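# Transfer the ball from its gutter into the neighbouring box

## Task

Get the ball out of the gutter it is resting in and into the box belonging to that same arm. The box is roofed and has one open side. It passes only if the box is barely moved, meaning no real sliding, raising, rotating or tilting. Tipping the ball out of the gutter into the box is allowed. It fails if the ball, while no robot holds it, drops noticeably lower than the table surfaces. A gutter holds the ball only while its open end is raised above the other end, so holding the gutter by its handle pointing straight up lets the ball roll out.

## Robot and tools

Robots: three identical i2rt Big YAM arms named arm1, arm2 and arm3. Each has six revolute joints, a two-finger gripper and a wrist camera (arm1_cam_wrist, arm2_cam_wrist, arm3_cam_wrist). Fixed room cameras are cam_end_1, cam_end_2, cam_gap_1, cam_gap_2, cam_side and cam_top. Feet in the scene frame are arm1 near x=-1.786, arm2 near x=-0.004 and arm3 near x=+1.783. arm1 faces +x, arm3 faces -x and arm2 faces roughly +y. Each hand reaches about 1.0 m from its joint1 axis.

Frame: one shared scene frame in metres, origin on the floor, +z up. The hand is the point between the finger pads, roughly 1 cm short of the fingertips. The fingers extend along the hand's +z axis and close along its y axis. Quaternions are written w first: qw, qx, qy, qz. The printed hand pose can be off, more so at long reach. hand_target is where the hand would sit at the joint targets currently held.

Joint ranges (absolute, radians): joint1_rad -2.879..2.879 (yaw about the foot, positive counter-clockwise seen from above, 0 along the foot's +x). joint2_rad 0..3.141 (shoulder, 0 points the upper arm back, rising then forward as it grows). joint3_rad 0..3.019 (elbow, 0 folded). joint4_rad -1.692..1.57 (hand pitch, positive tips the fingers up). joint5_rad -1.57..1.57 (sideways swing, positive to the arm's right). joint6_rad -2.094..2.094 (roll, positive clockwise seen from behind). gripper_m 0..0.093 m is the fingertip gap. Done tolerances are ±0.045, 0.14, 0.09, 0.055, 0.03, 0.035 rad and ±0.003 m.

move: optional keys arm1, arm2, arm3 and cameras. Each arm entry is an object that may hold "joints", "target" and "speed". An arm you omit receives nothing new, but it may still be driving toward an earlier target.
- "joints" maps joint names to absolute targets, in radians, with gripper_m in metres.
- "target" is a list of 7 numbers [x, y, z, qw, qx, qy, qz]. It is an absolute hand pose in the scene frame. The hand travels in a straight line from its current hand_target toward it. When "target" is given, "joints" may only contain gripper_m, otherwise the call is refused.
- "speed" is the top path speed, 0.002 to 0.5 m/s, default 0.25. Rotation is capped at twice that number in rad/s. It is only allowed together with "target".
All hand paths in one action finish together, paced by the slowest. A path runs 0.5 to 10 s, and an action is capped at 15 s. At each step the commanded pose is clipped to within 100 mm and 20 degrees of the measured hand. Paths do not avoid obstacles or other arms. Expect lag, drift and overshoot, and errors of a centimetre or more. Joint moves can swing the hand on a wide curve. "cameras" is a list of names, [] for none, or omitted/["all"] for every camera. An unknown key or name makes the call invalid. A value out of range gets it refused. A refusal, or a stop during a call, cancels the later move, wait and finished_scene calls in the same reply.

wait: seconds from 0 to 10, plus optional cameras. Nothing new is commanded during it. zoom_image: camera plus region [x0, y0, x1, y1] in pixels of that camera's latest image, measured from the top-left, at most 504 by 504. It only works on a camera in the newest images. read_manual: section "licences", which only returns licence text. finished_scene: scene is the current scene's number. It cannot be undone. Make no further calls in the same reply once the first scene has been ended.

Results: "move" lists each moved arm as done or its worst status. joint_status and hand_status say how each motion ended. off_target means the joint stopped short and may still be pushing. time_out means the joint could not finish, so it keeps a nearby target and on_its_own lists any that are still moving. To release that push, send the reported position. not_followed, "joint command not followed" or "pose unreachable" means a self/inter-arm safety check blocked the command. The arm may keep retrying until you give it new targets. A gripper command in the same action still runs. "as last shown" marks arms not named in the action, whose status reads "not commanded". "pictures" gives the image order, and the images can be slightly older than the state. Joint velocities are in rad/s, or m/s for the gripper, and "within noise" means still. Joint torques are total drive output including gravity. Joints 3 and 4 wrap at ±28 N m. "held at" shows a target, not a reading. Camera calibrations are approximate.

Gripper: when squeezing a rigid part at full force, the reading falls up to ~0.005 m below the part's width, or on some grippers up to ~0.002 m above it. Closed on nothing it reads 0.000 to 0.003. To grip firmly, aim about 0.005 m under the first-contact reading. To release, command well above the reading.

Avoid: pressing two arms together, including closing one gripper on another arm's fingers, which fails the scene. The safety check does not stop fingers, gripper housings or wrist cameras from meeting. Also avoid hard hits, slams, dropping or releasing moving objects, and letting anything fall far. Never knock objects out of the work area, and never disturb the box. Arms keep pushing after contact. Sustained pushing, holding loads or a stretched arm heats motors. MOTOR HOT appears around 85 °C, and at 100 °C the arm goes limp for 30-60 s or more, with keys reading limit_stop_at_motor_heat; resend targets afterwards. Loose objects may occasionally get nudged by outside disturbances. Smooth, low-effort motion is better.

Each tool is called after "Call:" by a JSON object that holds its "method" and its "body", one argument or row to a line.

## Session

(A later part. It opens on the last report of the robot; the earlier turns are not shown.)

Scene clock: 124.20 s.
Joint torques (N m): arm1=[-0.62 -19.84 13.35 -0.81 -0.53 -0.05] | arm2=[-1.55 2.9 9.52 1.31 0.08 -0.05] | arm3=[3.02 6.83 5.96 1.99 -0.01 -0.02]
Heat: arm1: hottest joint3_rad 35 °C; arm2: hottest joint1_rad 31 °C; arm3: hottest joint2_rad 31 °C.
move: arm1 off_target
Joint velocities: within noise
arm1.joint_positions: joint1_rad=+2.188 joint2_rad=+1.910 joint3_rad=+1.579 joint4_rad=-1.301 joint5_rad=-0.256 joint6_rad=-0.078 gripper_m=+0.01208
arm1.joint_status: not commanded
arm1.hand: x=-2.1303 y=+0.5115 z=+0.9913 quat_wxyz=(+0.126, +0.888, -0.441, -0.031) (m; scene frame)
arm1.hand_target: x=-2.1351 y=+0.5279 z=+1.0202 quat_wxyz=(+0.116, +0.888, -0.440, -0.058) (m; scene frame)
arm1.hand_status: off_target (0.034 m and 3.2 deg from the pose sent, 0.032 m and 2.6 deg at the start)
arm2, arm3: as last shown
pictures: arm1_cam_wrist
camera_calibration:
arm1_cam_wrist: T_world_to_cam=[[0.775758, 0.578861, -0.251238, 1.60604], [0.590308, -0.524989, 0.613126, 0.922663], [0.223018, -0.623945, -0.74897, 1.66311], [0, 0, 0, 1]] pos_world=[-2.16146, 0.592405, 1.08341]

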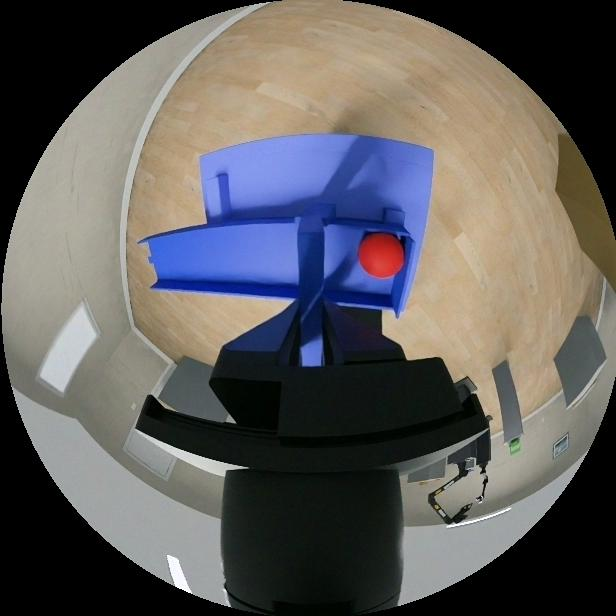

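Call:
{"method": "move", "body": {
  "arm1": {"target": [-2.134, 0.525, 1.05, 0.1169, 0.8884, -0.4401, -0.0579], "speed": 0.05},
  "cameras": ["arm1_cam_wrist"]
}}

Scene clock: 129.67 s.
Joint torques (N m): arm1=[-0.67 -19.66 14.57 -0.68 -0.49 -0.04] | arm2=[-1.55 2.9 9.52 1.32 0.08 -0.05] | arm3=[1.67 7 6.11 1.95 -0.01 -0.04]
Heat: arm1: hottest joint3_rad 36 °C; arm2: hottest joint1_rad 31 °C; arm3: hottest joint2_rad 31 °C.
move: arm1 off_target
Joint velocities: within noise
arm1.joint_positions: joint1_rad=+2.188 joint2_rad=+1.880 joint3_rad=+1.596 joint4_rad=-1.370 joint5_rad=-0.257 joint6_rad=-0.078 gripper_m=+0.01208
arm1.joint_status: not commanded
arm1.hand: x=-2.1254 y=+0.5035 z=+1.0150 quat_wxyz=(+0.132, +0.887, -0.442, -0.023) (m; scene frame)
arm1.hand_target: x=-2.1326 y=+0.5231 z=+1.0501 quat_wxyz=(+0.116, +0.888, -0.440, -0.058) (m; scene frame)
arm1.hand_status: off_target (0.042 m and 4.4 deg from the pose sent, 0.060 m and 3.2 deg at the start)
arm2, arm3: as last shown
pictures: arm1_cam_wrist
camera_calibration:
arm1_cam_wrist: T_world_to_cam=[[0.778574, 0.574087, -0.253468, 1.62355], [0.583598, -0.513856, 0.628781, 0.865299], [0.230729, -0.637476, -0.735111, 1.68389], [0, 0, 0, 1]] pos_world=[-2.15756, 0.586017, 1.10528]

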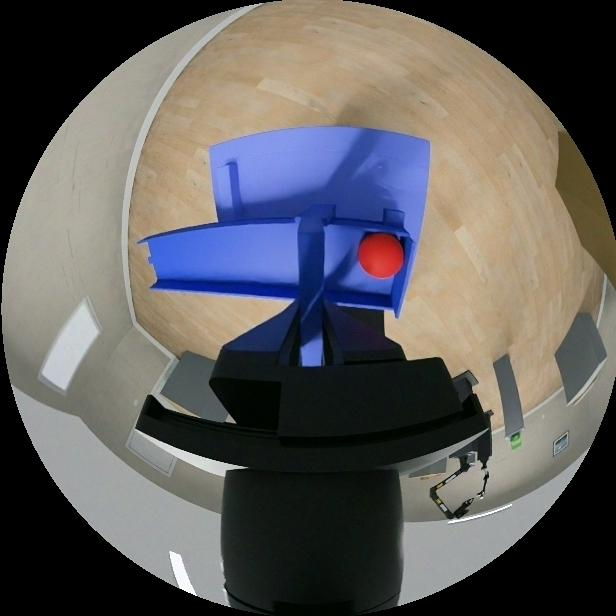

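Call:
{"method": "move", "body": {
  "arm1": {"joints": {"joint2_rad": 1.77}},
  "cameras": []
}}

Scene clock: 138.03 s.
Joint torques (N m): arm1=[-0.62 -17.14 14.3 -0.35 -0.45 -0.04] | arm2=[-1.61 2.9 9.52 1.31 0.08 -0.05] | arm3=[1.85 7.3 6.04 2 -0.01 0.01]
Heat: arm1: hottest joint3_rad 37 °C; arm2: hottest joint1_rad 31 °C; arm3: hottest joint2_rad 31 °C.
move: arm1 done
Joint velocities: within noise
arm1.joint_positions: joint1_rad=+2.188 joint2_rad=+1.767 joint3_rad=+1.605 joint4_rad=-1.373 joint5_rad=-0.258 joint6_rad=-0.078 gripper_m=+0.01208
arm1.joint_status: all done
arm1.hand: x=-2.1261 y=+0.5036 z=+1.0779 quat_wxyz=(+0.102, +0.891, -0.435, -0.074) (m; scene frame)
arm1.hand_target: x=-2.1307 y=+0.5196 z=+1.0995 quat_wxyz=(+0.093, +0.891, -0.434, -0.096) (m; scene frame)
arm1.hand_status: not commanded
arm2, arm3: as last shown
pictures: none
No camera images: "cameras" was empty.

Call:
{"method": "move", "body": {
  "arm1": {"joints": {"joint2_rad": 1.70, "joint3_rad": 1.575, "joint4_rad": -1.43, "joint5_rad": -0.37}},
  "cameras": ["arm1_cam_wrist"]
}}

Scene clock: 144.40 s.
Joint torques (N m): arm1=[-0.79 -17.26 9.28 -0.34 -0.55 -0.05] | arm2=[-1.61 2.9 9.52 1.29 0.07 -0.05] | arm3=[2.26 7.06 6 1.92 -0.04 -0.06]
Heat: arm1: hottest joint3_rad 37 °C; arm2: hottest joint1_rad 31 °C; arm3: hottest joint2_rad 31 °C.
move: arm1 done
Joint velocities: within noise
arm1.joint_positions: joint1_rad=+2.188 joint2_rad=+1.711 joint3_rad=+1.581 joint4_rad=-1.421 joint5_rad=-0.361 joint6_rad=-0.078 gripper_m=+0.01207
arm1.joint_status: all done
arm1.hand: x=-2.1282 y=+0.4756 z=+1.1023 quat_wxyz=(+0.150, +0.884, -0.433, -0.092) (m; scene frame)
arm1.hand_target: x=-2.1223 y=+0.4746 z=+1.1064 quat_wxyz=(+0.154, +0.882, -0.435, -0.094) (m; scene frame)
arm1.hand_status: not commanded
arm2.joint_positions: joint1_rad=-0.649 joint2_rad=+0.499 joint3_rad=+1.418 joint4_rad=-1.591 joint5_rad=+0.015 joint6_rad=-0.130 gripper_m=+0.09396
arm2.joint_status: not commanded
arm2.hand: x=+0.0774 y=+0.1295 z=+1.3848 quat_wxyz=(-0.406, +0.463, -0.771, -0.165) (m; scene frame)
arm2.hand_target: x=+0.0762 y=+0.1280 z=+1.3947 quat_wxyz=(-0.416, +0.460, -0.766, -0.169) (m; scene frame)
arm2.hand_status: not commanded
arm3.joint_positions: joint1_rad=+0.012 joint2_rad=+0.395 joint3_rad=+1.635 joint4_rad=-1.610 joint5_rad=-0.157 joint6_rad=+0.302 gripper_m=+0.09396
arm3.joint_status: not commanded
arm3.hand: x=+1.7346 y=-0.0753 z=+1.5165 quat_wxyz=(-0.158, -0.821, +0.060, +0.545) (m; scene frame)
arm3.hand_target: x=+1.7377 y=-0.0752 z=+1.5220 quat_wxyz=(-0.159, -0.816, +0.059, +0.552) (m; scene frame)
arm3.hand_status: not commanded
pictures: arm1_cam_wrist
camera_calibration:
arm1_cam_wrist: T_world_to_cam=[[0.738191, 0.579654, -0.345074, 1.67633], [0.663789, -0.532969, 0.524717, 1.09213], [0.120241, -0.616397, -0.778201, 1.5333], [0, 0, 0, 1]] pos_world=[-2.14676, 0.555502, 1.19862]

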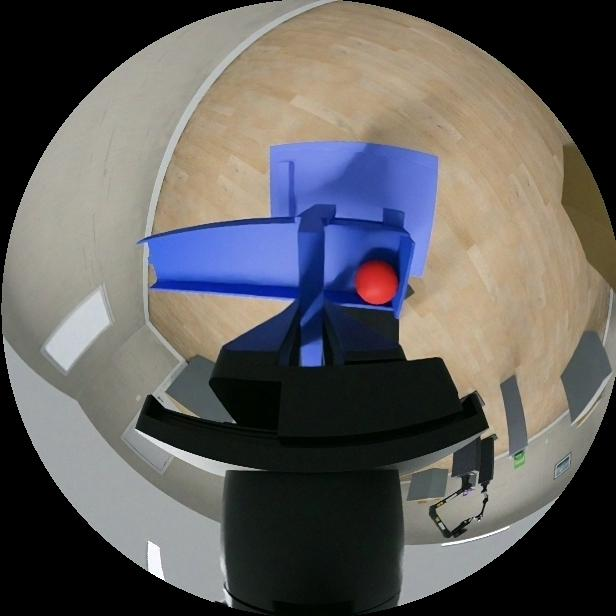

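Call:
{"method": "move", "body": {
  "arm1": {"joints": {"joint2_rad": 1.61, "joint3_rad": 1.51, "joint4_rad": -1.475, "joint5_rad": -0.385}},
  "cameras": []
}}

Call:
{"method": "move", "body": {
  "arm1": {"joints": {"joint2_rad": 1.51, "joint3_rad": 1.44, "joint4_rad": -1.505}},
  "cameras": ["arm1_cam_wrist", "cam_end_1"]
}}

Scene clock: 149.23 s.
Joint torques (N m): arm1=[-0.67 -15.21 10.02 -0.31 -0.59 -0.05] | arm2=[-1.55 2.9 9.52 1.31 0.08 -0.05] | arm3=[1.85 7.12 6.16 1.81 0.01 -0.05]
Heat: arm1: hottest joint3_rad 38 °C; arm2: hottest joint1_rad 31 °C; arm3: hottest joint2_rad 31 °C.
move: arm1 done
Joint velocities: within noise
arm1.joint_positions: joint1_rad=+2.188 joint2_rad=+1.616 joint3_rad=+1.506 joint4_rad=-1.468 joint5_rad=-0.375 joint6_rad=-0.078 gripper_m=+0.01207
arm1.joint_status: all done
arm1.hand: x=-2.1081 y=+0.4406 z=+1.1216 quat_wxyz=(+0.163, +0.882, -0.434, -0.085) (m; scene frame)
arm1.hand_target: x=-2.1046 y=+0.4423 z=+1.1265 quat_wxyz=(+0.165, +0.880, -0.436, -0.090) (m; scene frame)
arm1.hand_status: not commanded
arm2, arm3: as last shown
pictures: none
No camera images: "cameras" was empty.

Scene clock: 150.13 s.
Joint torques (N m): arm1=[-0.56 -13.27 10 -0.32 -0.58 -0.05] | arm2=[-1.55 2.84 9.52 1.29 0.07 -0.05] | arm3=[2.14 7 6.06 1.98 0.01 -0.07]
Heat: arm1: hottest joint3_rad 37 °C; arm2: hottest joint1_rad 31 °C; arm3: hottest joint2_rad 31 °C.
move: arm1 done
Joint velocities: within noise
arm1.joint_positions: joint1_rad=+2.188 joint2_rad=+1.513 joint3_rad=+1.437 joint4_rad=-1.498 joint5_rad=-0.375 joint6_rad=-0.078 gripper_m=+0.01207
arm1.joint_status: all done
arm1.hand: x=-2.0882 y=+0.4098 z=+1.1413 quat_wxyz=(+0.162, +0.882, -0.434, -0.086) (m; scene frame)
arm1.hand_target: x=-2.0849 y=+0.4113 z=+1.1445 quat_wxyz=(+0.166, +0.880, -0.436, -0.090) (m; scene frame)
arm1.hand_status: not commanded
arm2, arm3: as last shown
pictures: arm1_cam_wrist, cam_end_1
camera_calibration:
arm1_cam_wrist: T_world_to_cam=[[0.738456, 0.569948, -0.360337, 1.72023], [0.663459, -0.518691, 0.539242, 0.986869], [0.120437, -0.637275, -0.761167, 1.50781], [0, 0, 0, 1]] pos_world=[-2.10666, 0.492325, 1.2354]

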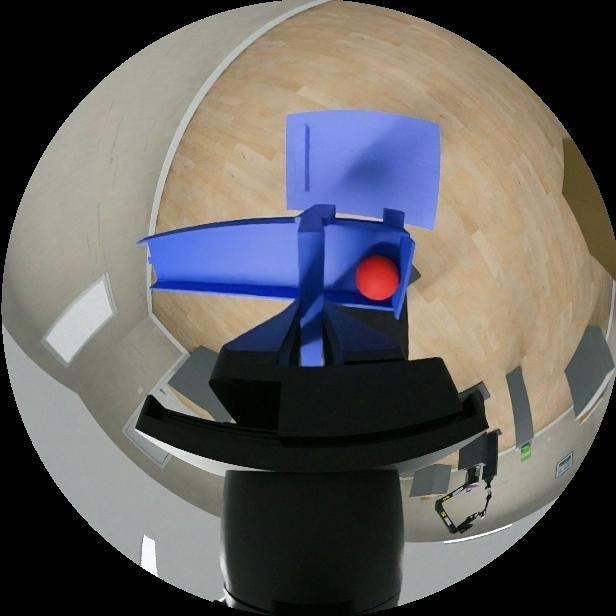

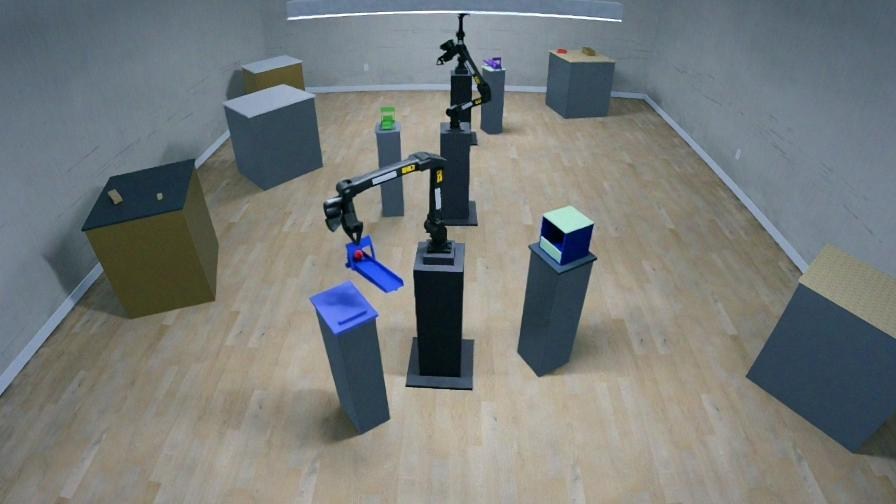

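Call:
{"method": "move", "body": {
  "arm1": {"joints": {"joint2_rad": 1.39, "joint3_rad": 1.36, "joint4_rad": -1.54}},
  "cameras": []
}}

Call:
{"method": "move", "body": {
  "arm1": {"joints": {"joint2_rad": 1.26, "joint3_rad": 1.26, "joint4_rad": -1.575}},
  "cameras": []
}}

Call:
{"method": "move", "body": {
  "arm1": {"joints": {"joint2_rad": 1.12, "joint3_rad": 1.15, "joint4_rad": -1.605}},
  "cameras": ["arm1_cam_wrist", "cam_end_1"]
}}

Scene clock: 191.77 s.
Joint torques (N m): arm1=[-0.67 -11.16 10.17 -0.28 -0.57 -0.05] | arm2=[-1.61 2.9 9.52 1.31 0.08 -0.05] | arm3=[1.79 6.12 6.08 2.1 -0.02 -0.04]
Heat: arm1: hottest joint3_rad 37 °C; arm2: hottest joint1_rad 31 °C; arm3: hottest joint2_rad 31 °C.
move: arm1 done
Joint velocities: within noise
arm1.joint_positions: joint1_rad=+2.188 joint2_rad=+1.389 joint3_rad=+1.355 joint4_rad=-1.533 joint5_rad=-0.375 joint6_rad=-0.078 gripper_m=+0.01207
arm1.joint_status: all done
arm1.hand: x=-2.0637 y=+0.3722 z=+1.1612 quat_wxyz=(+0.160, +0.882, -0.434, -0.090) (m; scene frame)
arm1.hand_target: x=-2.0613 y=+0.3743 z=+1.1631 quat_wxyz=(+0.164, +0.880, -0.436, -0.092) (m; scene frame)
arm1.hand_status: not commanded
arm2, arm3: as last shown
pictures: none
No camera images: "cameras" was empty.

Scene clock: 192.77 s.
Joint torques (N m): arm1=[-0.56 -8.64 10.11 -0.36 -0.56 -0.05] | arm2=[-1.55 2.9 9.52 1.31 0.08 -0.05] | arm3=[3.19 7.06 5.91 1.98 -0.03 -0.02]
Heat: arm1: hottest joint3_rad 37 °C; arm2: hottest joint1_rad 31 °C; arm3: hottest joint2_rad 31 °C.
move: arm1 done
Joint velocities: within noise
arm1.joint_positions: joint1_rad=+2.188 joint2_rad=+1.258 joint3_rad=+1.257 joint4_rad=-1.569 joint5_rad=-0.376 joint6_rad=-0.078 gripper_m=+0.01207
arm1.joint_status: all done
arm1.hand: x=-2.0360 y=+0.3299 z=+1.1705 quat_wxyz=(+0.161, +0.882, -0.434, -0.088) (m; scene frame)
arm1.hand_target: x=-2.0340 y=+0.3315 z=+1.1719 quat_wxyz=(+0.165, +0.880, -0.436, -0.090) (m; scene frame)
arm1.hand_status: not commanded
arm2, arm3: as last shown
pictures: none
No camera images: "cameras" was empty.

Scene clock: 193.63 s.
Joint torques (N m): arm1=[-0.56 -6.53 10.11 -0.21 -0.56 -0.05] | arm2=[-1.55 2.9 9.52 1.29 0.08 -0.05] | arm3=[1.96 6.83 6.05 1.83 0.01 -0.03]
Heat: arm1: hottest joint3_rad 37 °C; arm2: hottest joint1_rad 31 °C; arm3: hottest joint2_rad 31 °C.
move: arm1 done
Joint velocities: within noise
arm1.joint_positions: joint1_rad=+2.188 joint2_rad=+1.116 joint3_rad=+1.147 joint4_rad=-1.599 joint5_rad=-0.376 joint6_rad=-0.078 gripper_m=+0.01207
arm1.joint_status: all done
arm1.hand: x=-2.0068 y=+0.2854 z=+1.1724 quat_wxyz=(+0.161, +0.882, -0.434, -0.089) (m; scene frame)
arm1.hand_target: x=-2.0055 y=+0.2870 z=+1.1730 quat_wxyz=(+0.166, +0.880, -0.436, -0.090) (m; scene frame)
arm1.hand_status: not commanded
arm2, arm3: as last shown
pictures: arm1_cam_wrist, cam_end_1
camera_calibration:
arm1_cam_wrist: T_world_to_cam=[[0.737109, 0.571711, -0.360302, 1.73902], [0.665456, -0.521264, 0.534277, 0.862166], [0.117639, -0.633585, -0.764677, 1.43978], [0, 0, 0, 1]] pos_world=[-2.02496, 0.367421, 1.26691]

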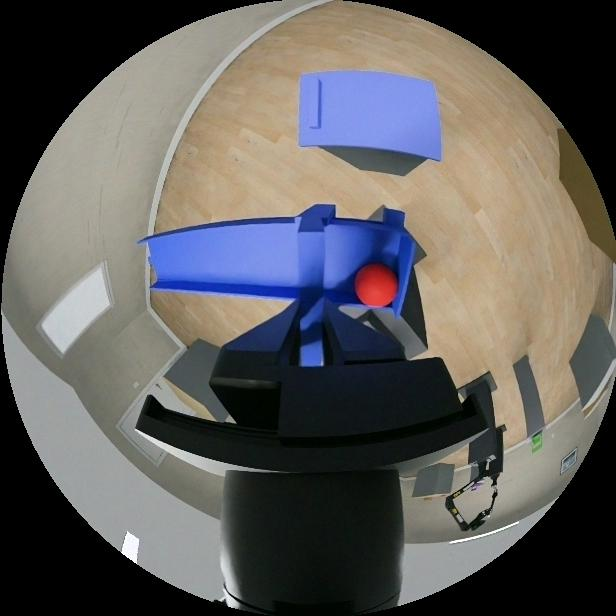

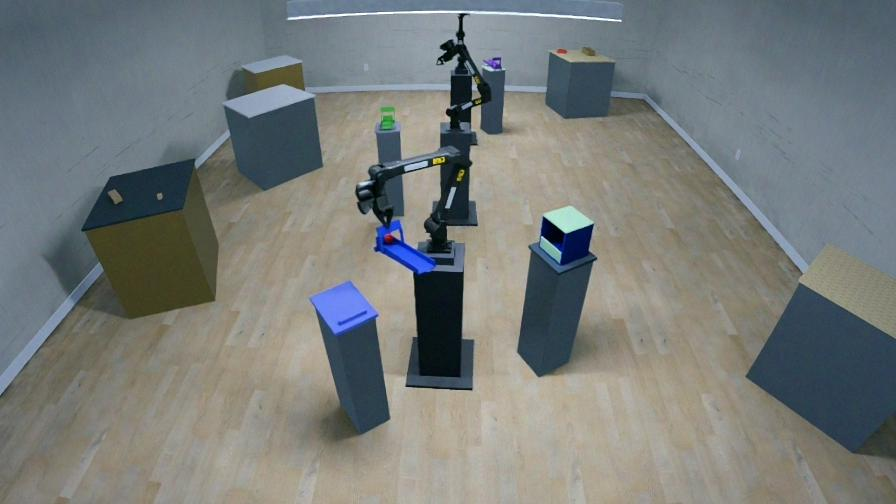

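Call:
{"method": "move", "body": {
  "arm1": {"target": [-1.7322, 0.3733, 1.173, -0.1072, -0.5787, 0.795, 0.1473], "speed": 0.2},
  "cameras": ["arm1_cam_wrist"]
}}

Scene clock: 215.43 s.
Joint torques (N m): arm1=[-0.32 -6.53 14.41 0.1 -0.42 0.11] | arm2=[-1.61 2.9 9.51 1.31 0.08 -0.05] | arm3=[1.9 7.12 6.12 2.1 -0.01 -0.02]
Heat: arm1: hottest joint3_rad 37 °C; arm2: hottest joint1_rad 31 °C; arm3: hottest joint2_rad 31 °C.
move: arm1 off_target
Joint velocities: within noise
arm1.joint_positions: joint1_rad=+1.216 joint2_rad=+1.138 joint3_rad=+1.098 joint4_rad=-1.626 joint5_rad=-0.375 joint6_rad=-0.103 gripper_m=+0.01205
arm1.joint_status: not commanded
arm1.hand: x=-1.7397 y=+0.3569 z=+1.1514 quat_wxyz=(+0.133, +0.580, -0.793, -0.129) (m; scene frame)
arm1.hand_target: x=-1.7327 y=+0.3720 z=+1.1729 quat_wxyz=(+0.107, +0.579, -0.795, -0.147) (m; scene frame)
arm1.hand_status: off_target (0.028 m and 3.6 deg from the pose sent, 0.288 m and 55.4 deg at the start)
arm2, arm3: as last shown
pictures: arm1_cam_wrist
camera_calibration:
arm1_cam_wrist: T_world_to_cam=[[0.886382, -0.293454, -0.358066, 2.0595], [-0.0244448, -0.802025, 0.59679, -0.439017], [-0.462309, -0.520231, -0.718074, 0.334566], [0, 0, 0, 1]] pos_world=[-1.68157, 0.426318, 1.23968]

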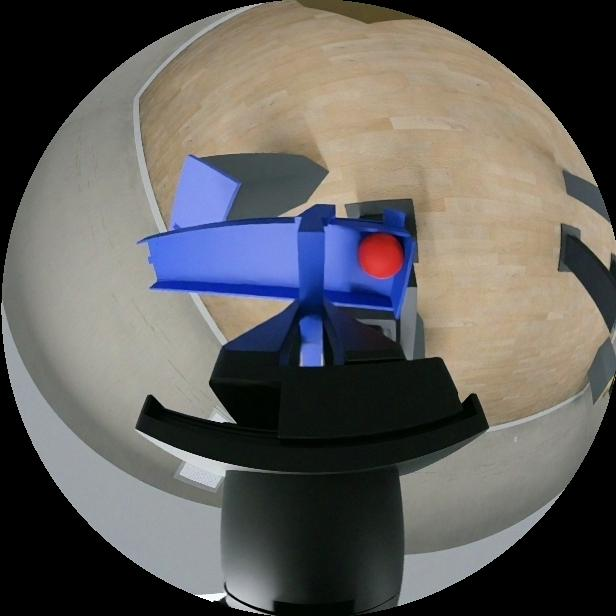

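Call:
{"method": "move", "body": {
  "arm1": {"target": [-1.5, 0.2, 1.19, -0.0271, -0.1462, 0.9724, 0.1802], "speed": 0.2},
  "cameras": []
}}

Call:
{"method": "move", "body": {
  "arm1": {"target": [-1.513, -0.0895, 1.19, 0.0592, 0.3193, 0.93, 0.1723], "speed": 0.2},
  "cameras": ["arm1_cam_wrist"]
}}

Scene clock: 223.53 s.
Joint torques (N m): arm1=[-0.26 -6.3 15.24 0.05 -0.42 0.11] | arm2=[-1.55 2.9 9.51 1.31 0.08 -0.05] | arm3=[2.55 6.3 6.15 2.13 -0.01 -0.03]
Heat: arm1: hottest joint3_rad 38 °C; arm2: hottest joint1_rad 31 °C; arm3: hottest joint2_rad 31 °C.
move: arm1 off_target
Joint velocities: within noise
arm1.joint_positions: joint1_rad=+0.261 joint2_rad=+1.167 joint3_rad=+1.144 joint4_rad=-1.661 joint5_rad=-0.370 joint6_rad=-0.098 gripper_m=+0.01205
arm1.joint_status: not commanded
arm1.hand: x=-1.5203 y=+0.1959 z=+1.1645 quat_wxyz=(+0.062, +0.148, -0.971, -0.175) (m; scene frame)
arm1.hand_target: x=-1.5018 y=+0.1994 z=+1.1898 quat_wxyz=(+0.027, +0.146, -0.972, -0.180) (m; scene frame)
arm1.hand_status: off_target (0.033 m and 4.1 deg from the pose sent, 0.289 m and 56.1 deg at the start)
arm2, arm3: as last shown
pictures: none
No camera images: "cameras" was empty.

Scene clock: 226.50 s.
Joint torques (N m): arm1=[-0.09 -6.65 15.23 0.1 -0.42 0.09] | arm2=[-1.61 2.9 9.51 1.31 0.07 -0.05] | arm3=[2.2 5.95 6.09 1.96 -0.01 -0.1]
Heat: arm1: hottest joint3_rad 39 °C; arm2: hottest joint1_rad 31 °C; arm3: hottest joint2_rad 31 °C.
move: arm1 off_target
Joint velocities: within noise
arm1.joint_positions: joint1_rad=-0.676 joint2_rad=+1.174 joint3_rad=+1.144 joint4_rad=-1.653 joint5_rad=-0.358 joint6_rad=-0.072 gripper_m=+0.01203
arm1.joint_status: not commanded
arm1.hand: x=-1.5281 y=-0.0754 z=+1.1639 quat_wxyz=(-0.024, -0.317, -0.930, -0.184) (m; scene frame)
arm1.hand_target: x=-1.5145 y=-0.0883 z=+1.1898 quat_wxyz=(-0.059, -0.319, -0.930, -0.172) (m; scene frame)
arm1.hand_status: off_target (0.033 m and 4.3 deg from the pose sent, 0.287 m and 56.1 deg at the start)
arm2.joint_positions: joint1_rad=-0.649 joint2_rad=+0.499 joint3_rad=+1.418 joint4_rad=-1.591 joint5_rad=+0.015 joint6_rad=-0.130 gripper_m=+0.09396
arm2.joint_status: not commanded
arm2.hand: x=+0.0774 y=+0.1295 z=+1.3848 quat_wxyz=(-0.406, +0.463, -0.771, -0.165) (m; scene frame)
arm2.hand_target: x=+0.0762 y=+0.1280 z=+1.3947 quat_wxyz=(-0.416, +0.460, -0.766, -0.169) (m; scene frame)
arm2.hand_status: not commanded
arm3.joint_positions: joint1_rad=+0.012 joint2_rad=+0.395 joint3_rad=+1.635 joint4_rad=-1.610 joint5_rad=-0.157 joint6_rad=+0.302 gripper_m=+0.09396
arm3.joint_status: not commanded
arm3.hand: x=+1.7346 y=-0.0753 z=+1.5165 quat_wxyz=(-0.158, -0.821, +0.060, +0.545) (m; scene frame)
arm3.hand_target: x=+1.7377 y=-0.0752 z=+1.5220 quat_wxyz=(-0.159, -0.816, +0.059, +0.552) (m; scene frame)
arm3.hand_status: not commanded
pictures: arm1_cam_wrist
camera_calibration:
arm1_cam_wrist: T_world_to_cam=[[-0.582066, -0.730773, -0.356609, -0.528886], [-0.739448, 0.293264, 0.605981, -1.8087], [-0.338254, 0.616414, -0.711068, 0.483546], [0, 0, 0, 1]] pos_world=[-1.48172, -0.154135, 1.25126]

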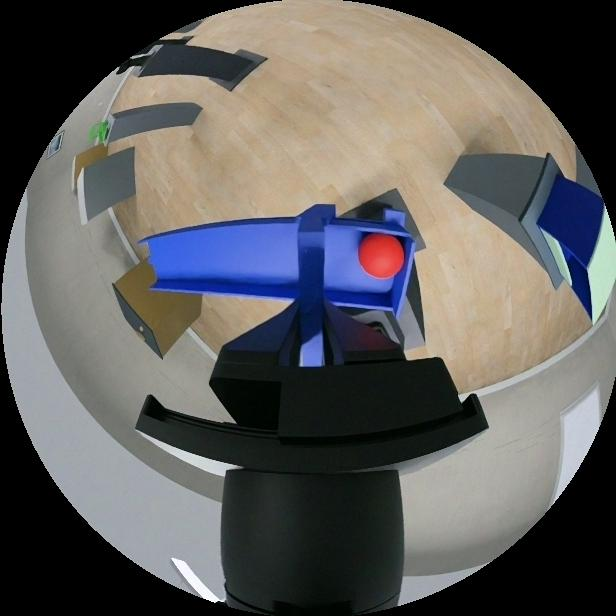

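Call:
{"method": "move", "body": {
  "arm1": {"target": [-1.758, -0.25, 1.2, 0.1321, 0.7127, 0.6775, 0.1255], "speed": 0.2},
  "cameras": ["arm1_cam_wrist", "cam_end_1"]
}}

Scene clock: 234.97 s.
Joint torques (N m): arm1=[0.03 -6.59 15.36 0.1 -0.4 0.11] | arm2=[-1.55 2.96 9.51 1.32 0.08 -0.05] | arm3=[2.32 6.71 6.05 1.96 -0.02 -0.05]
Heat: arm1: hottest joint3_rad 40 °C; arm2: hottest joint1_rad 31 °C; arm3: hottest joint2_rad 31 °C.
move: arm1 off_target
Joint velocities: within noise
arm1.joint_positions: joint1_rad=-1.616 joint2_rad=+1.170 joint3_rad=+1.175 joint4_rad=-1.670 joint5_rad=-0.348 joint6_rad=-0.051 gripper_m=+0.01203
arm1.joint_status: not commanded
arm1.hand: x=-1.7550 y=-0.2296 z=+1.1741 quat_wxyz=(-0.107, -0.711, -0.679, -0.151) (m; scene frame)
arm1.hand_target: x=-1.7580 y=-0.2481 z=+1.1997 quat_wxyz=(-0.132, -0.713, -0.677, -0.125) (m; scene frame)
arm1.hand_status: off_target (0.033 m and 4.1 deg from the pose sent, 0.291 m and 56.1 deg at the start)
arm2, arm3: as last shown
pictures: arm1_cam_wrist, cam_end_1
camera_calibration:
arm1_cam_wrist: T_world_to_cam=[[-0.932944, 0.055707, -0.355685, -1.20647], [-0.183968, 0.775468, 0.603991, -0.84958], [0.309469, 0.628925, -0.71322, 1.65131], [0, 0, 0, 1]] pos_world=[-1.79289, -0.312522, 1.26177]

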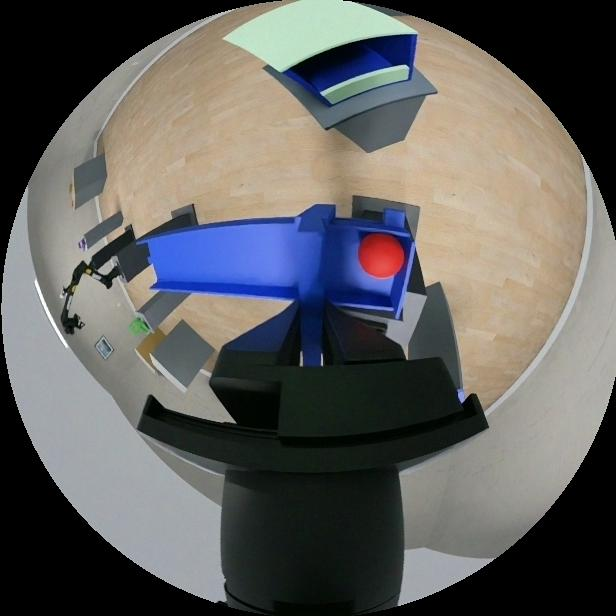

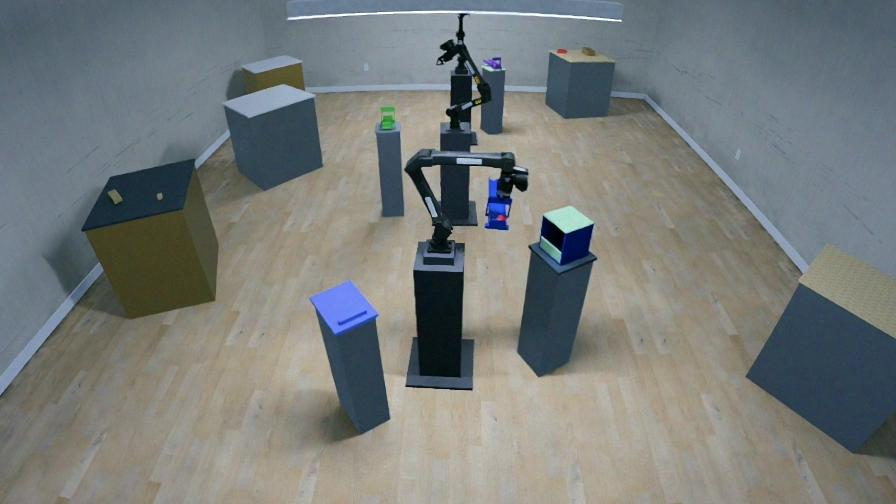

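Call:
{"method": "zoom_image", "body": {
  "camera": "arm1_cam_wrist",
  "region": [210, 0, 450, 160]
}}

Call:
{"method": "move", "body": {
  "arm1": {"target": [-2.034, -0.13, 1.2, 0.1757, 0.9482, 0.2603, 0.0482], "speed": 0.2},
  "cameras": ["arm1_cam_wrist", "cam_end_1"]
}}

Call:
{"method": "zoom_image", "body": {
  "camera": "arm1_cam_wrist",
  "region": [60, 120, 300, 340]
}}

Scaled by 2.100 from the camera's 616x616 image, which has a finer 880x880 frame.

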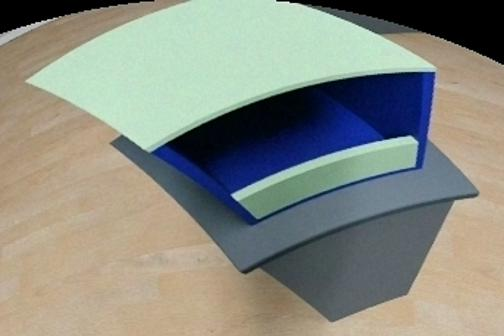

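Scene clock: 241.23 s.
Joint torques (N m): arm1=[-0.03 -6.53 14.87 0.14 -0.46 0.11] | arm2=[-1.55 2.9 9.52 1.31 0.07 -0.05] | arm3=[2.43 6.95 5.94 1.99 -0.06 -0.02]
Heat: arm1: hottest joint3_rad 39 °C; arm2: hottest joint1_rad 31 °C; arm3: hottest joint2_rad 31 °C.
move: arm1 off_target
Joint velocities: within noise
arm1.joint_positions: joint1_rad=-2.602 joint2_rad=+1.149 joint3_rad=+1.175 joint4_rad=-1.675 joint5_rad=-0.347 joint6_rad=-0.053 gripper_m=+0.01201
arm1.joint_status: not commanded
arm1.hand: x=-2.0172 y=-0.1218 z=+1.1756 quat_wxyz=(-0.165, -0.947, -0.263, -0.081) (m; scene frame)
arm1.hand_target: x=-2.0325 y=-0.1291 z=+1.1998 quat_wxyz=(-0.176, -0.948, -0.260, -0.048) (m; scene frame)
arm1.hand_status: off_target (0.031 m and 4.0 deg from the pose sent, 0.297 m and 57.6 deg at the start; a joint's target at an end of its range on 25 of 91 steps)
arm2, arm3: as last shown
pictures: arm1_cam_wrist, cam_end_1
camera_calibration:
arm1_cam_wrist: T_world_to_cam=[[-0.470629, 0.808032, -0.35439, -0.433803], [0.545426, 0.582146, 0.603006, 0.46663], [0.693555, 0.0904988, -0.714696, 2.37665], [0, 0, 0, 1]] pos_world=[-2.10701, -0.136205, 1.26347]

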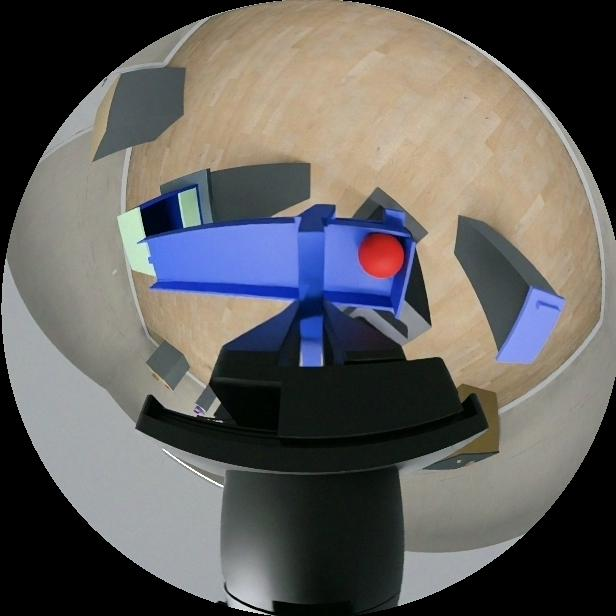

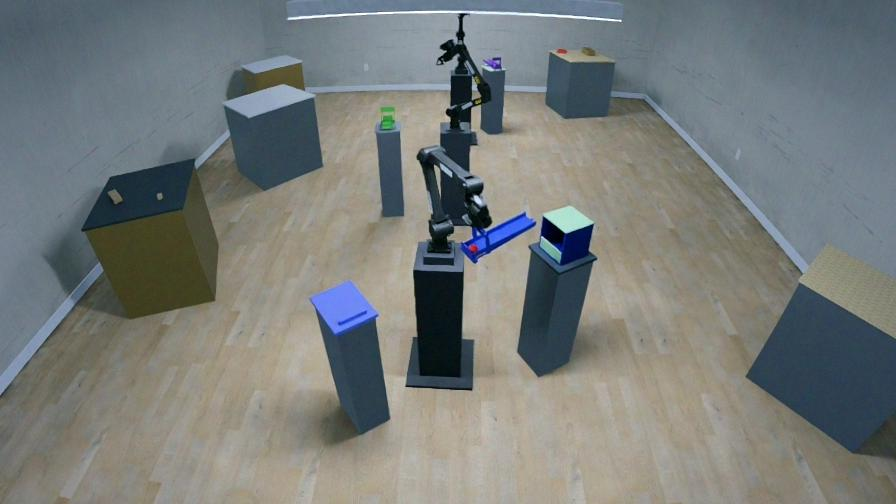

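Scaled by 2.100 from the camera's 616x616 image, which has a finer 880x880 frame.

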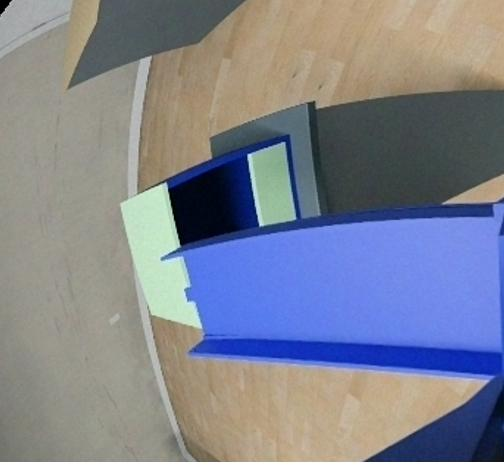

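Call:
{"method": "move", "body": {
  "arm1": {"target": [-1.985, -0.155, 1.12, 0.1843, 0.9481, 0.254, 0.0494], "speed": 0.1},
  "cameras": []
}}

Call:
{"method": "move", "body": {
  "arm1": {"target": [-1.9688, -0.1792, 1.05, 0.1843, 0.9481, 0.254, 0.0494], "speed": 0.08},
  "cameras": ["arm1_cam_wrist", "cam_end_1"]
}}

Call:
{"method": "zoom_image", "body": {
  "camera": "arm1_cam_wrist",
  "region": [60, 120, 300, 340]
}}

Call:
{"method": "zoom_image", "body": {
  "camera": "cam_end_1",
  "region": [440, 180, 620, 290]
}}

Scene clock: 277.27 s.
Joint torques (N m): arm1=[1.26 -7.12 9.63 0.54 -0.56 0.1] | arm2=[-1.55 2.9 9.52 1.31 0.07 -0.05] | arm3=[2.26 6.59 6.04 2.19 -0.02 -0.02]
Heat: arm1: hottest joint3_rad 40 °C; arm2: hottest joint1_rad 31 °C; arm3: hottest joint2_rad 31 °C.
move: arm1 done
Joint velocities: within noise
arm1.joint_positions: joint1_rad=-2.472 joint2_rad=+1.086 joint3_rad=+0.970 joint4_rad=-1.429 joint5_rad=-0.358 joint6_rad=+0.117 gripper_m=+0.01201
arm1.joint_status: not commanded
arm1.hand: x=-1.9876 y=-0.1512 z=+1.1156 quat_wxyz=(-0.176, -0.950, -0.253, -0.058) (m; scene frame)
arm1.hand_target: x=-1.9849 y=-0.1549 z=+1.1200 quat_wxyz=(-0.184, -0.948, -0.254, -0.050) (m; scene frame)
arm1.hand_status: done (0.006 m and 1.4 deg from the pose sent, 0.072 m and 4.4 deg at the start)
arm2, arm3: as last shown
pictures: none
No camera images: "cameras" was empty.

Scene clock: 278.83 s.
Joint torques (N m): arm1=[1.26 -5.95 9.35 0.7 -0.32 0.1] | arm2=[-1.61 2.84 9.51 1.31 0.08 -0.05] | arm3=[3.08 7.12 6.24 2.11 0.03 -0.06]
Heat: arm1: hottest joint3_rad 40 °C; arm2: hottest joint1_rad 31 °C; arm3: hottest joint2_rad 31 °C.
move: arm1 done
Joint velocities: within noise
arm1.joint_positions: joint1_rad=-2.375 joint2_rad=+1.112 joint3_rad=+0.811 joint4_rad=-1.190 joint5_rad=-0.357 joint6_rad=+0.222 gripper_m=+0.01201
arm1.joint_status: not commanded
arm1.hand: x=-1.9704 y=-0.1750 z=+1.0506 quat_wxyz=(-0.181, -0.949, -0.253, -0.051) (m; scene frame)
arm1.hand_target: x=-1.9688 y=-0.1791 z=+1.0501 quat_wxyz=(-0.184, -0.948, -0.254, -0.049) (m; scene frame)
arm1.hand_status: done (0.005 m and 0.5 deg from the pose sent, 0.074 m and 1.4 deg at the start)
arm2, arm3: as last shown
pictures: arm1_cam_wrist, cam_end_1
camera_calibration:
arm1_cam_wrist: T_world_to_cam=[[-0.461737, 0.806653, -0.368931, -0.380521], [0.590108, 0.589879, 0.551194, 0.691247], [0.662247, 0.0367978, -0.748382, 2.22396], [0, 0, 0, 1]] pos_world=[-2.05642, -0.182641, 1.14298]

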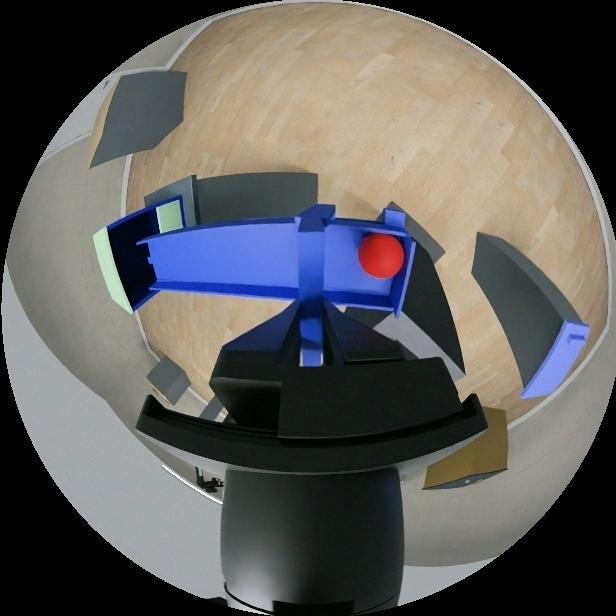

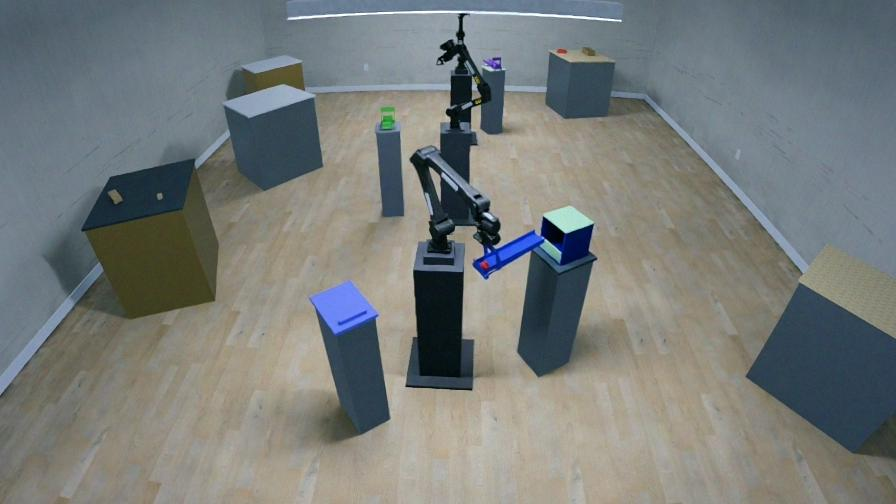

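Scaled by 2.100 from the camera's 616x616 image, which has a finer 880x880 frame.

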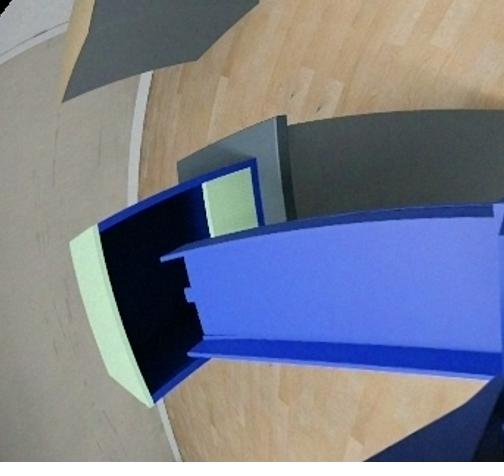

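Scaled by 2.800 from the camera's 896x504 image, which has a finer 1280x720 frame.

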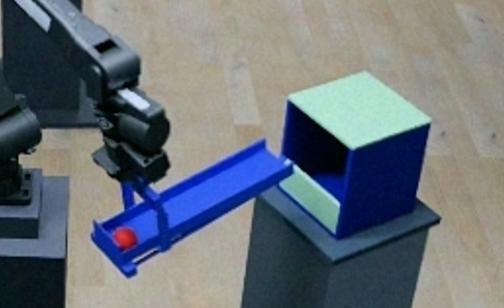

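Call:
{"method": "move", "body": {
  "arm1": {"target": [-1.943, -0.225, 1.055, 0.1843, 0.9481, 0.254, 0.0494], "speed": 0.06},
  "cameras": []
}}

Scene clock: 290.30 s.
Joint torques (N m): arm1=[1.2 -6.07 11.84 0.81 -0.31 0.11] | arm2=[-1.61 2.9 9.51 1.31 0.08 -0.05] | arm3=[2.2 7.36 6.06 1.89 0.02 -0.04]
Heat: arm1: hottest joint3_rad 40 °C; arm2: hottest joint1_rad 31 °C; arm3: hottest joint2_rad 31 °C.
move: arm1 off_target
Joint velocities: within noise
arm1.joint_positions: joint1_rad=-2.203 joint2_rad=+1.138 joint3_rad=+0.811 joint4_rad=-1.133 joint5_rad=-0.336 joint6_rad=+0.402 gripper_m=+0.01201
arm1.joint_status: not commanded
arm1.hand: x=-1.9372 y=-0.2116 z=+1.0441 quat_wxyz=(-0.171, -0.950, -0.252, -0.063) (m; scene frame)
arm1.hand_target: x=-1.9428 y=-0.2245 z=+1.0553 quat_wxyz=(-0.185, -0.948, -0.254, -0.049) (m; scene frame)
arm1.hand_status: off_target (0.018 m and 2.2 deg from the pose sent, 0.057 m and 0.5 deg at the start)
arm2, arm3: as last shown
pictures: none
No camera images: "cameras" was empty.

Call:
{"method": "move", "body": {
  "arm1": {"joints": {"joint1_rad": -2.118, "joint2_rad": 1.185, "joint3_rad": 0.898, "joint4_rad": -1.04, "joint5_rad": -0.332, "joint6_rad": 0.485}},
  "cameras": ["arm1_cam_wrist", "cam_end_1"]
}}

Call:
{"method": "zoom_image", "body": {
  "camera": "arm1_cam_wrist",
  "region": [60, 120, 300, 340]
}}

Call:
{"method": "zoom_image", "body": {
  "camera": "cam_end_1",
  "region": [440, 180, 620, 290]
}}

Scene clock: 305.37 s.
Joint torques (N m): arm1=[0.62 -7.59 15.43 0.87 -0.36 0.11] | arm2=[-1.55 2.9 9.51 1.31 0.08 -0.05] | arm3=[2.32 6.83 6.06 1.92 -0.04 -0.09]
Heat: arm1: hottest joint3_rad 40 °C; arm2: hottest joint1_rad 31 °C; arm3: hottest joint2_rad 31 °C.
move: arm1 done
Joint velocities: within noise
arm1.joint_positions: joint1_rad=-2.121 joint2_rad=+1.191 joint3_rad=+0.822 joint4_rad=-1.056 joint5_rad=-0.327 joint6_rad=+0.473 gripper_m=+0.01201
arm1.joint_status: all done
arm1.hand: x=-1.9274 y=-0.2408 z=+1.0342 quat_wxyz=(-0.174, -0.948, -0.260, -0.060) (m; scene frame)
arm1.hand_target: x=-1.9431 y=-0.2671 z=+1.0683 quat_wxyz=(-0.207, -0.942, -0.262, -0.026) (m; scene frame)
arm1.hand_status: not commanded
arm2, arm3: as last shown
pictures: arm1_cam_wrist, cam_end_1
camera_calibration:
arm1_cam_wrist: T_world_to_cam=[[-0.471128, 0.805029, -0.360508, -0.340904], [0.575267, 0.590254, 0.566275, 0.669653], [0.668659, 0.0593998, -0.741192, 2.19599], [0, 0, 0, 1]] pos_world=[-2.01421, -0.251269, 1.12554]

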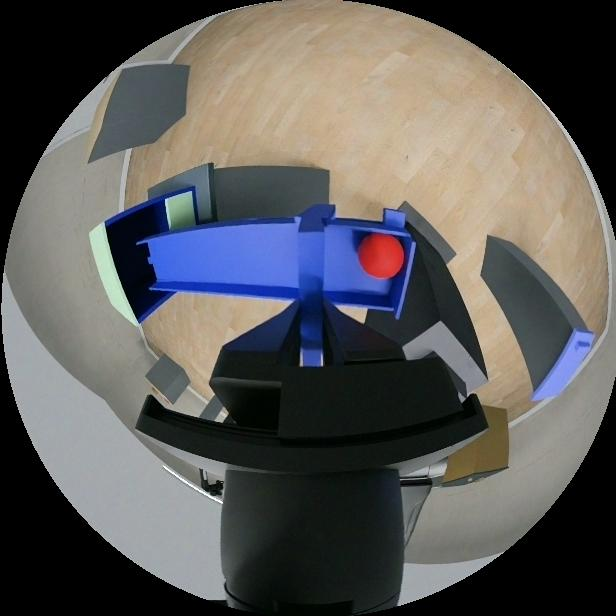

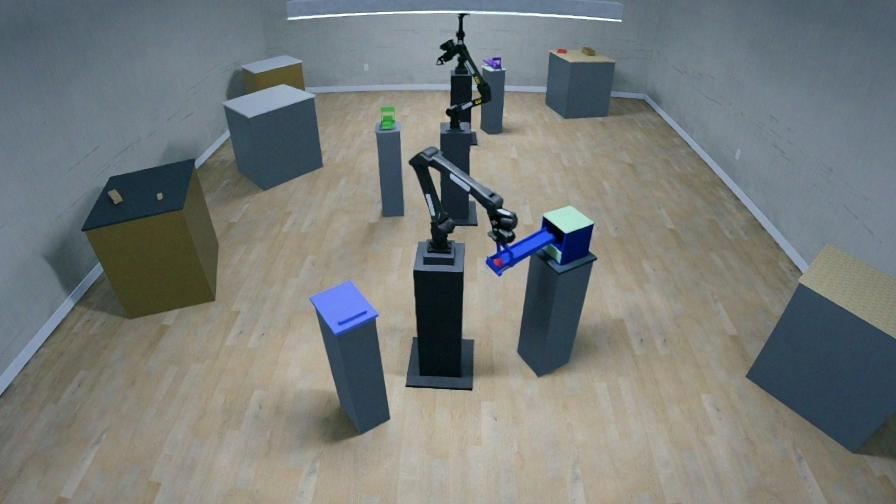

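Scaled by 2.100 from the camera's 616x616 image, which has a finer 880x880 frame.

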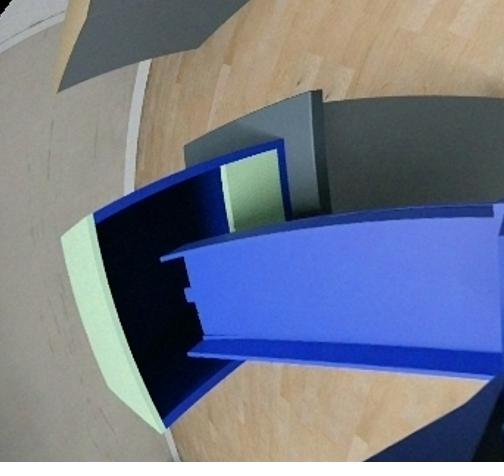

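Scaled by 2.800 from the camera's 896x504 image, which has a finer 1280x720 frame.

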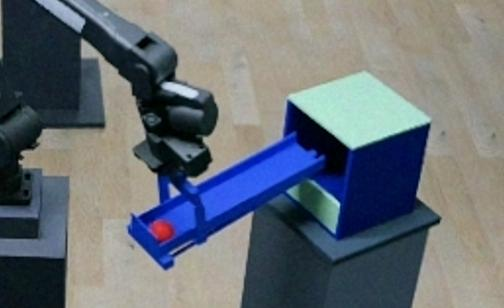

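Call:
{"method": "move", "body": {
  "arm1": {"joints": {"joint1_rad": -2.083, "joint2_rad": 1.213, "joint3_rad": 0.907, "joint4_rad": -1.005, "joint5_rad": -0.328, "joint6_rad": 0.515}},
  "cameras": ["arm1_cam_wrist", "cam_end_1", "cam_gap_1"]
}}

Scene clock: 319.63 s.
Joint torques (N m): arm1=[1.55 -7.3 15.17 0.94 -0.32 0.1] | arm2=[-1.55 2.9 9.51 1.31 0.08 -0.05] | arm3=[2.32 6.65 6.04 1.85 -0.05 -0.06]
Heat: arm1: hottest joint3_rad 41 °C; arm2: hottest joint3_rad 32 °C; arm3: hottest joint2_rad 31 °C.
move: arm1 done
Joint velocities: within noise
arm1.joint_positions: joint1_rad=-2.092 joint2_rad=+1.211 joint3_rad=+0.834 joint4_rad=-1.021 joint5_rad=-0.324 joint6_rad=+0.503 gripper_m=+0.01201
arm1.joint_status: all done
arm1.hand: x=-1.9257 y=-0.2553 z=+1.0338 quat_wxyz=(-0.180, -0.947, -0.261, -0.054) (m; scene frame)
arm1.hand_target: x=-1.9380 y=-0.2823 z=+1.0643 quat_wxyz=(-0.210, -0.941, -0.265, -0.026) (m; scene frame)
arm1.hand_status: not commanded
arm2, arm3: as last shown
pictures: arm1_cam_wrist, cam_end_1, cam_gap_1
camera_calibration:
arm1_cam_wrist: T_world_to_cam=[[-0.473772, 0.799668, -0.368879, -0.326343], [0.57995, 0.598529, 0.552649, 0.702644], [0.662721, 0.0478985, -0.747333, 2.18734], [0, 0, 0, 1]] pos_world=[-2.0117, -0.264357, 1.12597]

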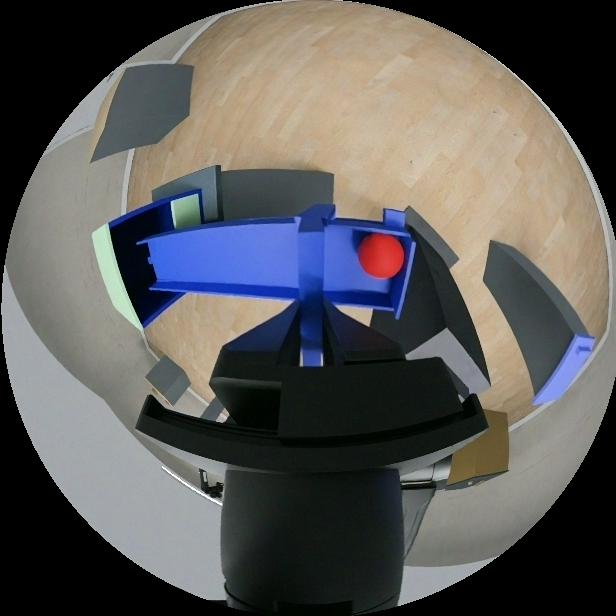

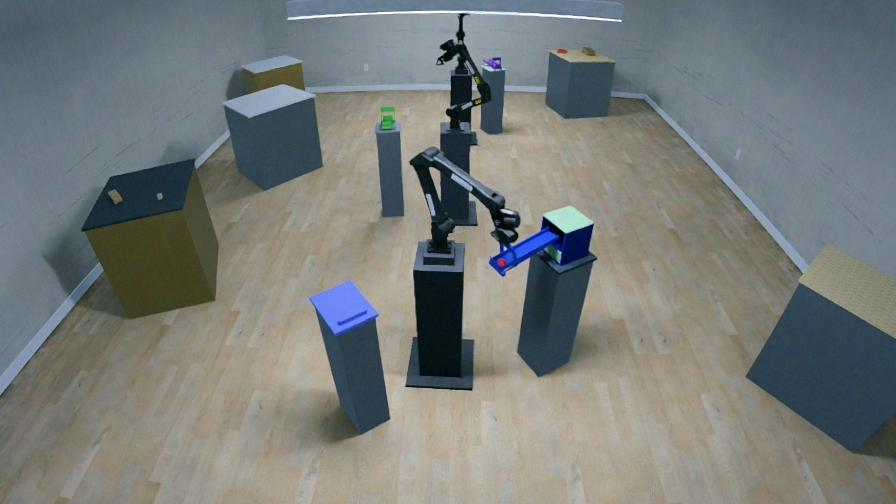

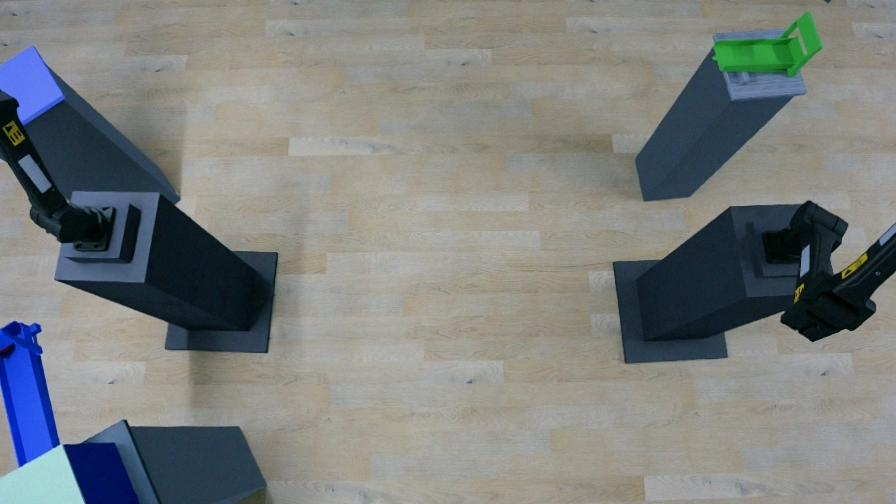

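Call:
{"method": "zoom_image", "body": {
  "camera": "arm1_cam_wrist",
  "region": [80, 150, 260, 340]
}}

Call:
{"method": "zoom_image", "body": {
  "camera": "cam_end_1",
  "region": [440, 180, 620, 290]
}}

Scaled by 2.653 from the camera's 616x616 image, which has a finer 880x880 frame.

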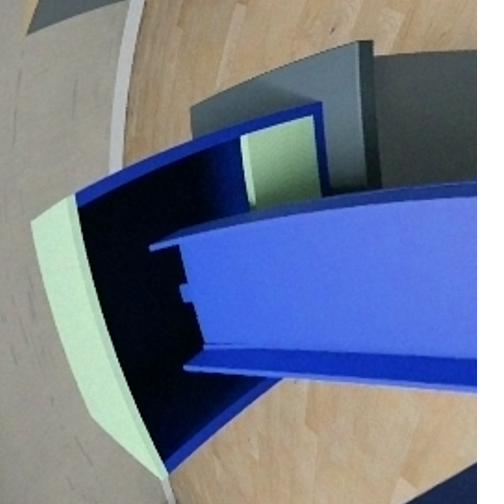

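Scaled by 2.800 from the camera's 896x504 image, which has a finer 1280x720 frame.

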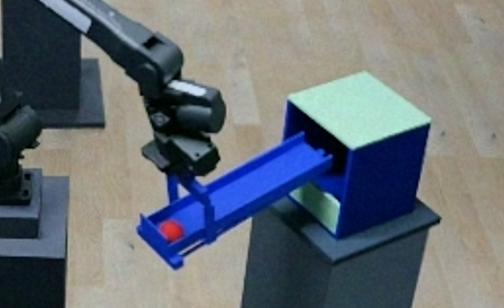

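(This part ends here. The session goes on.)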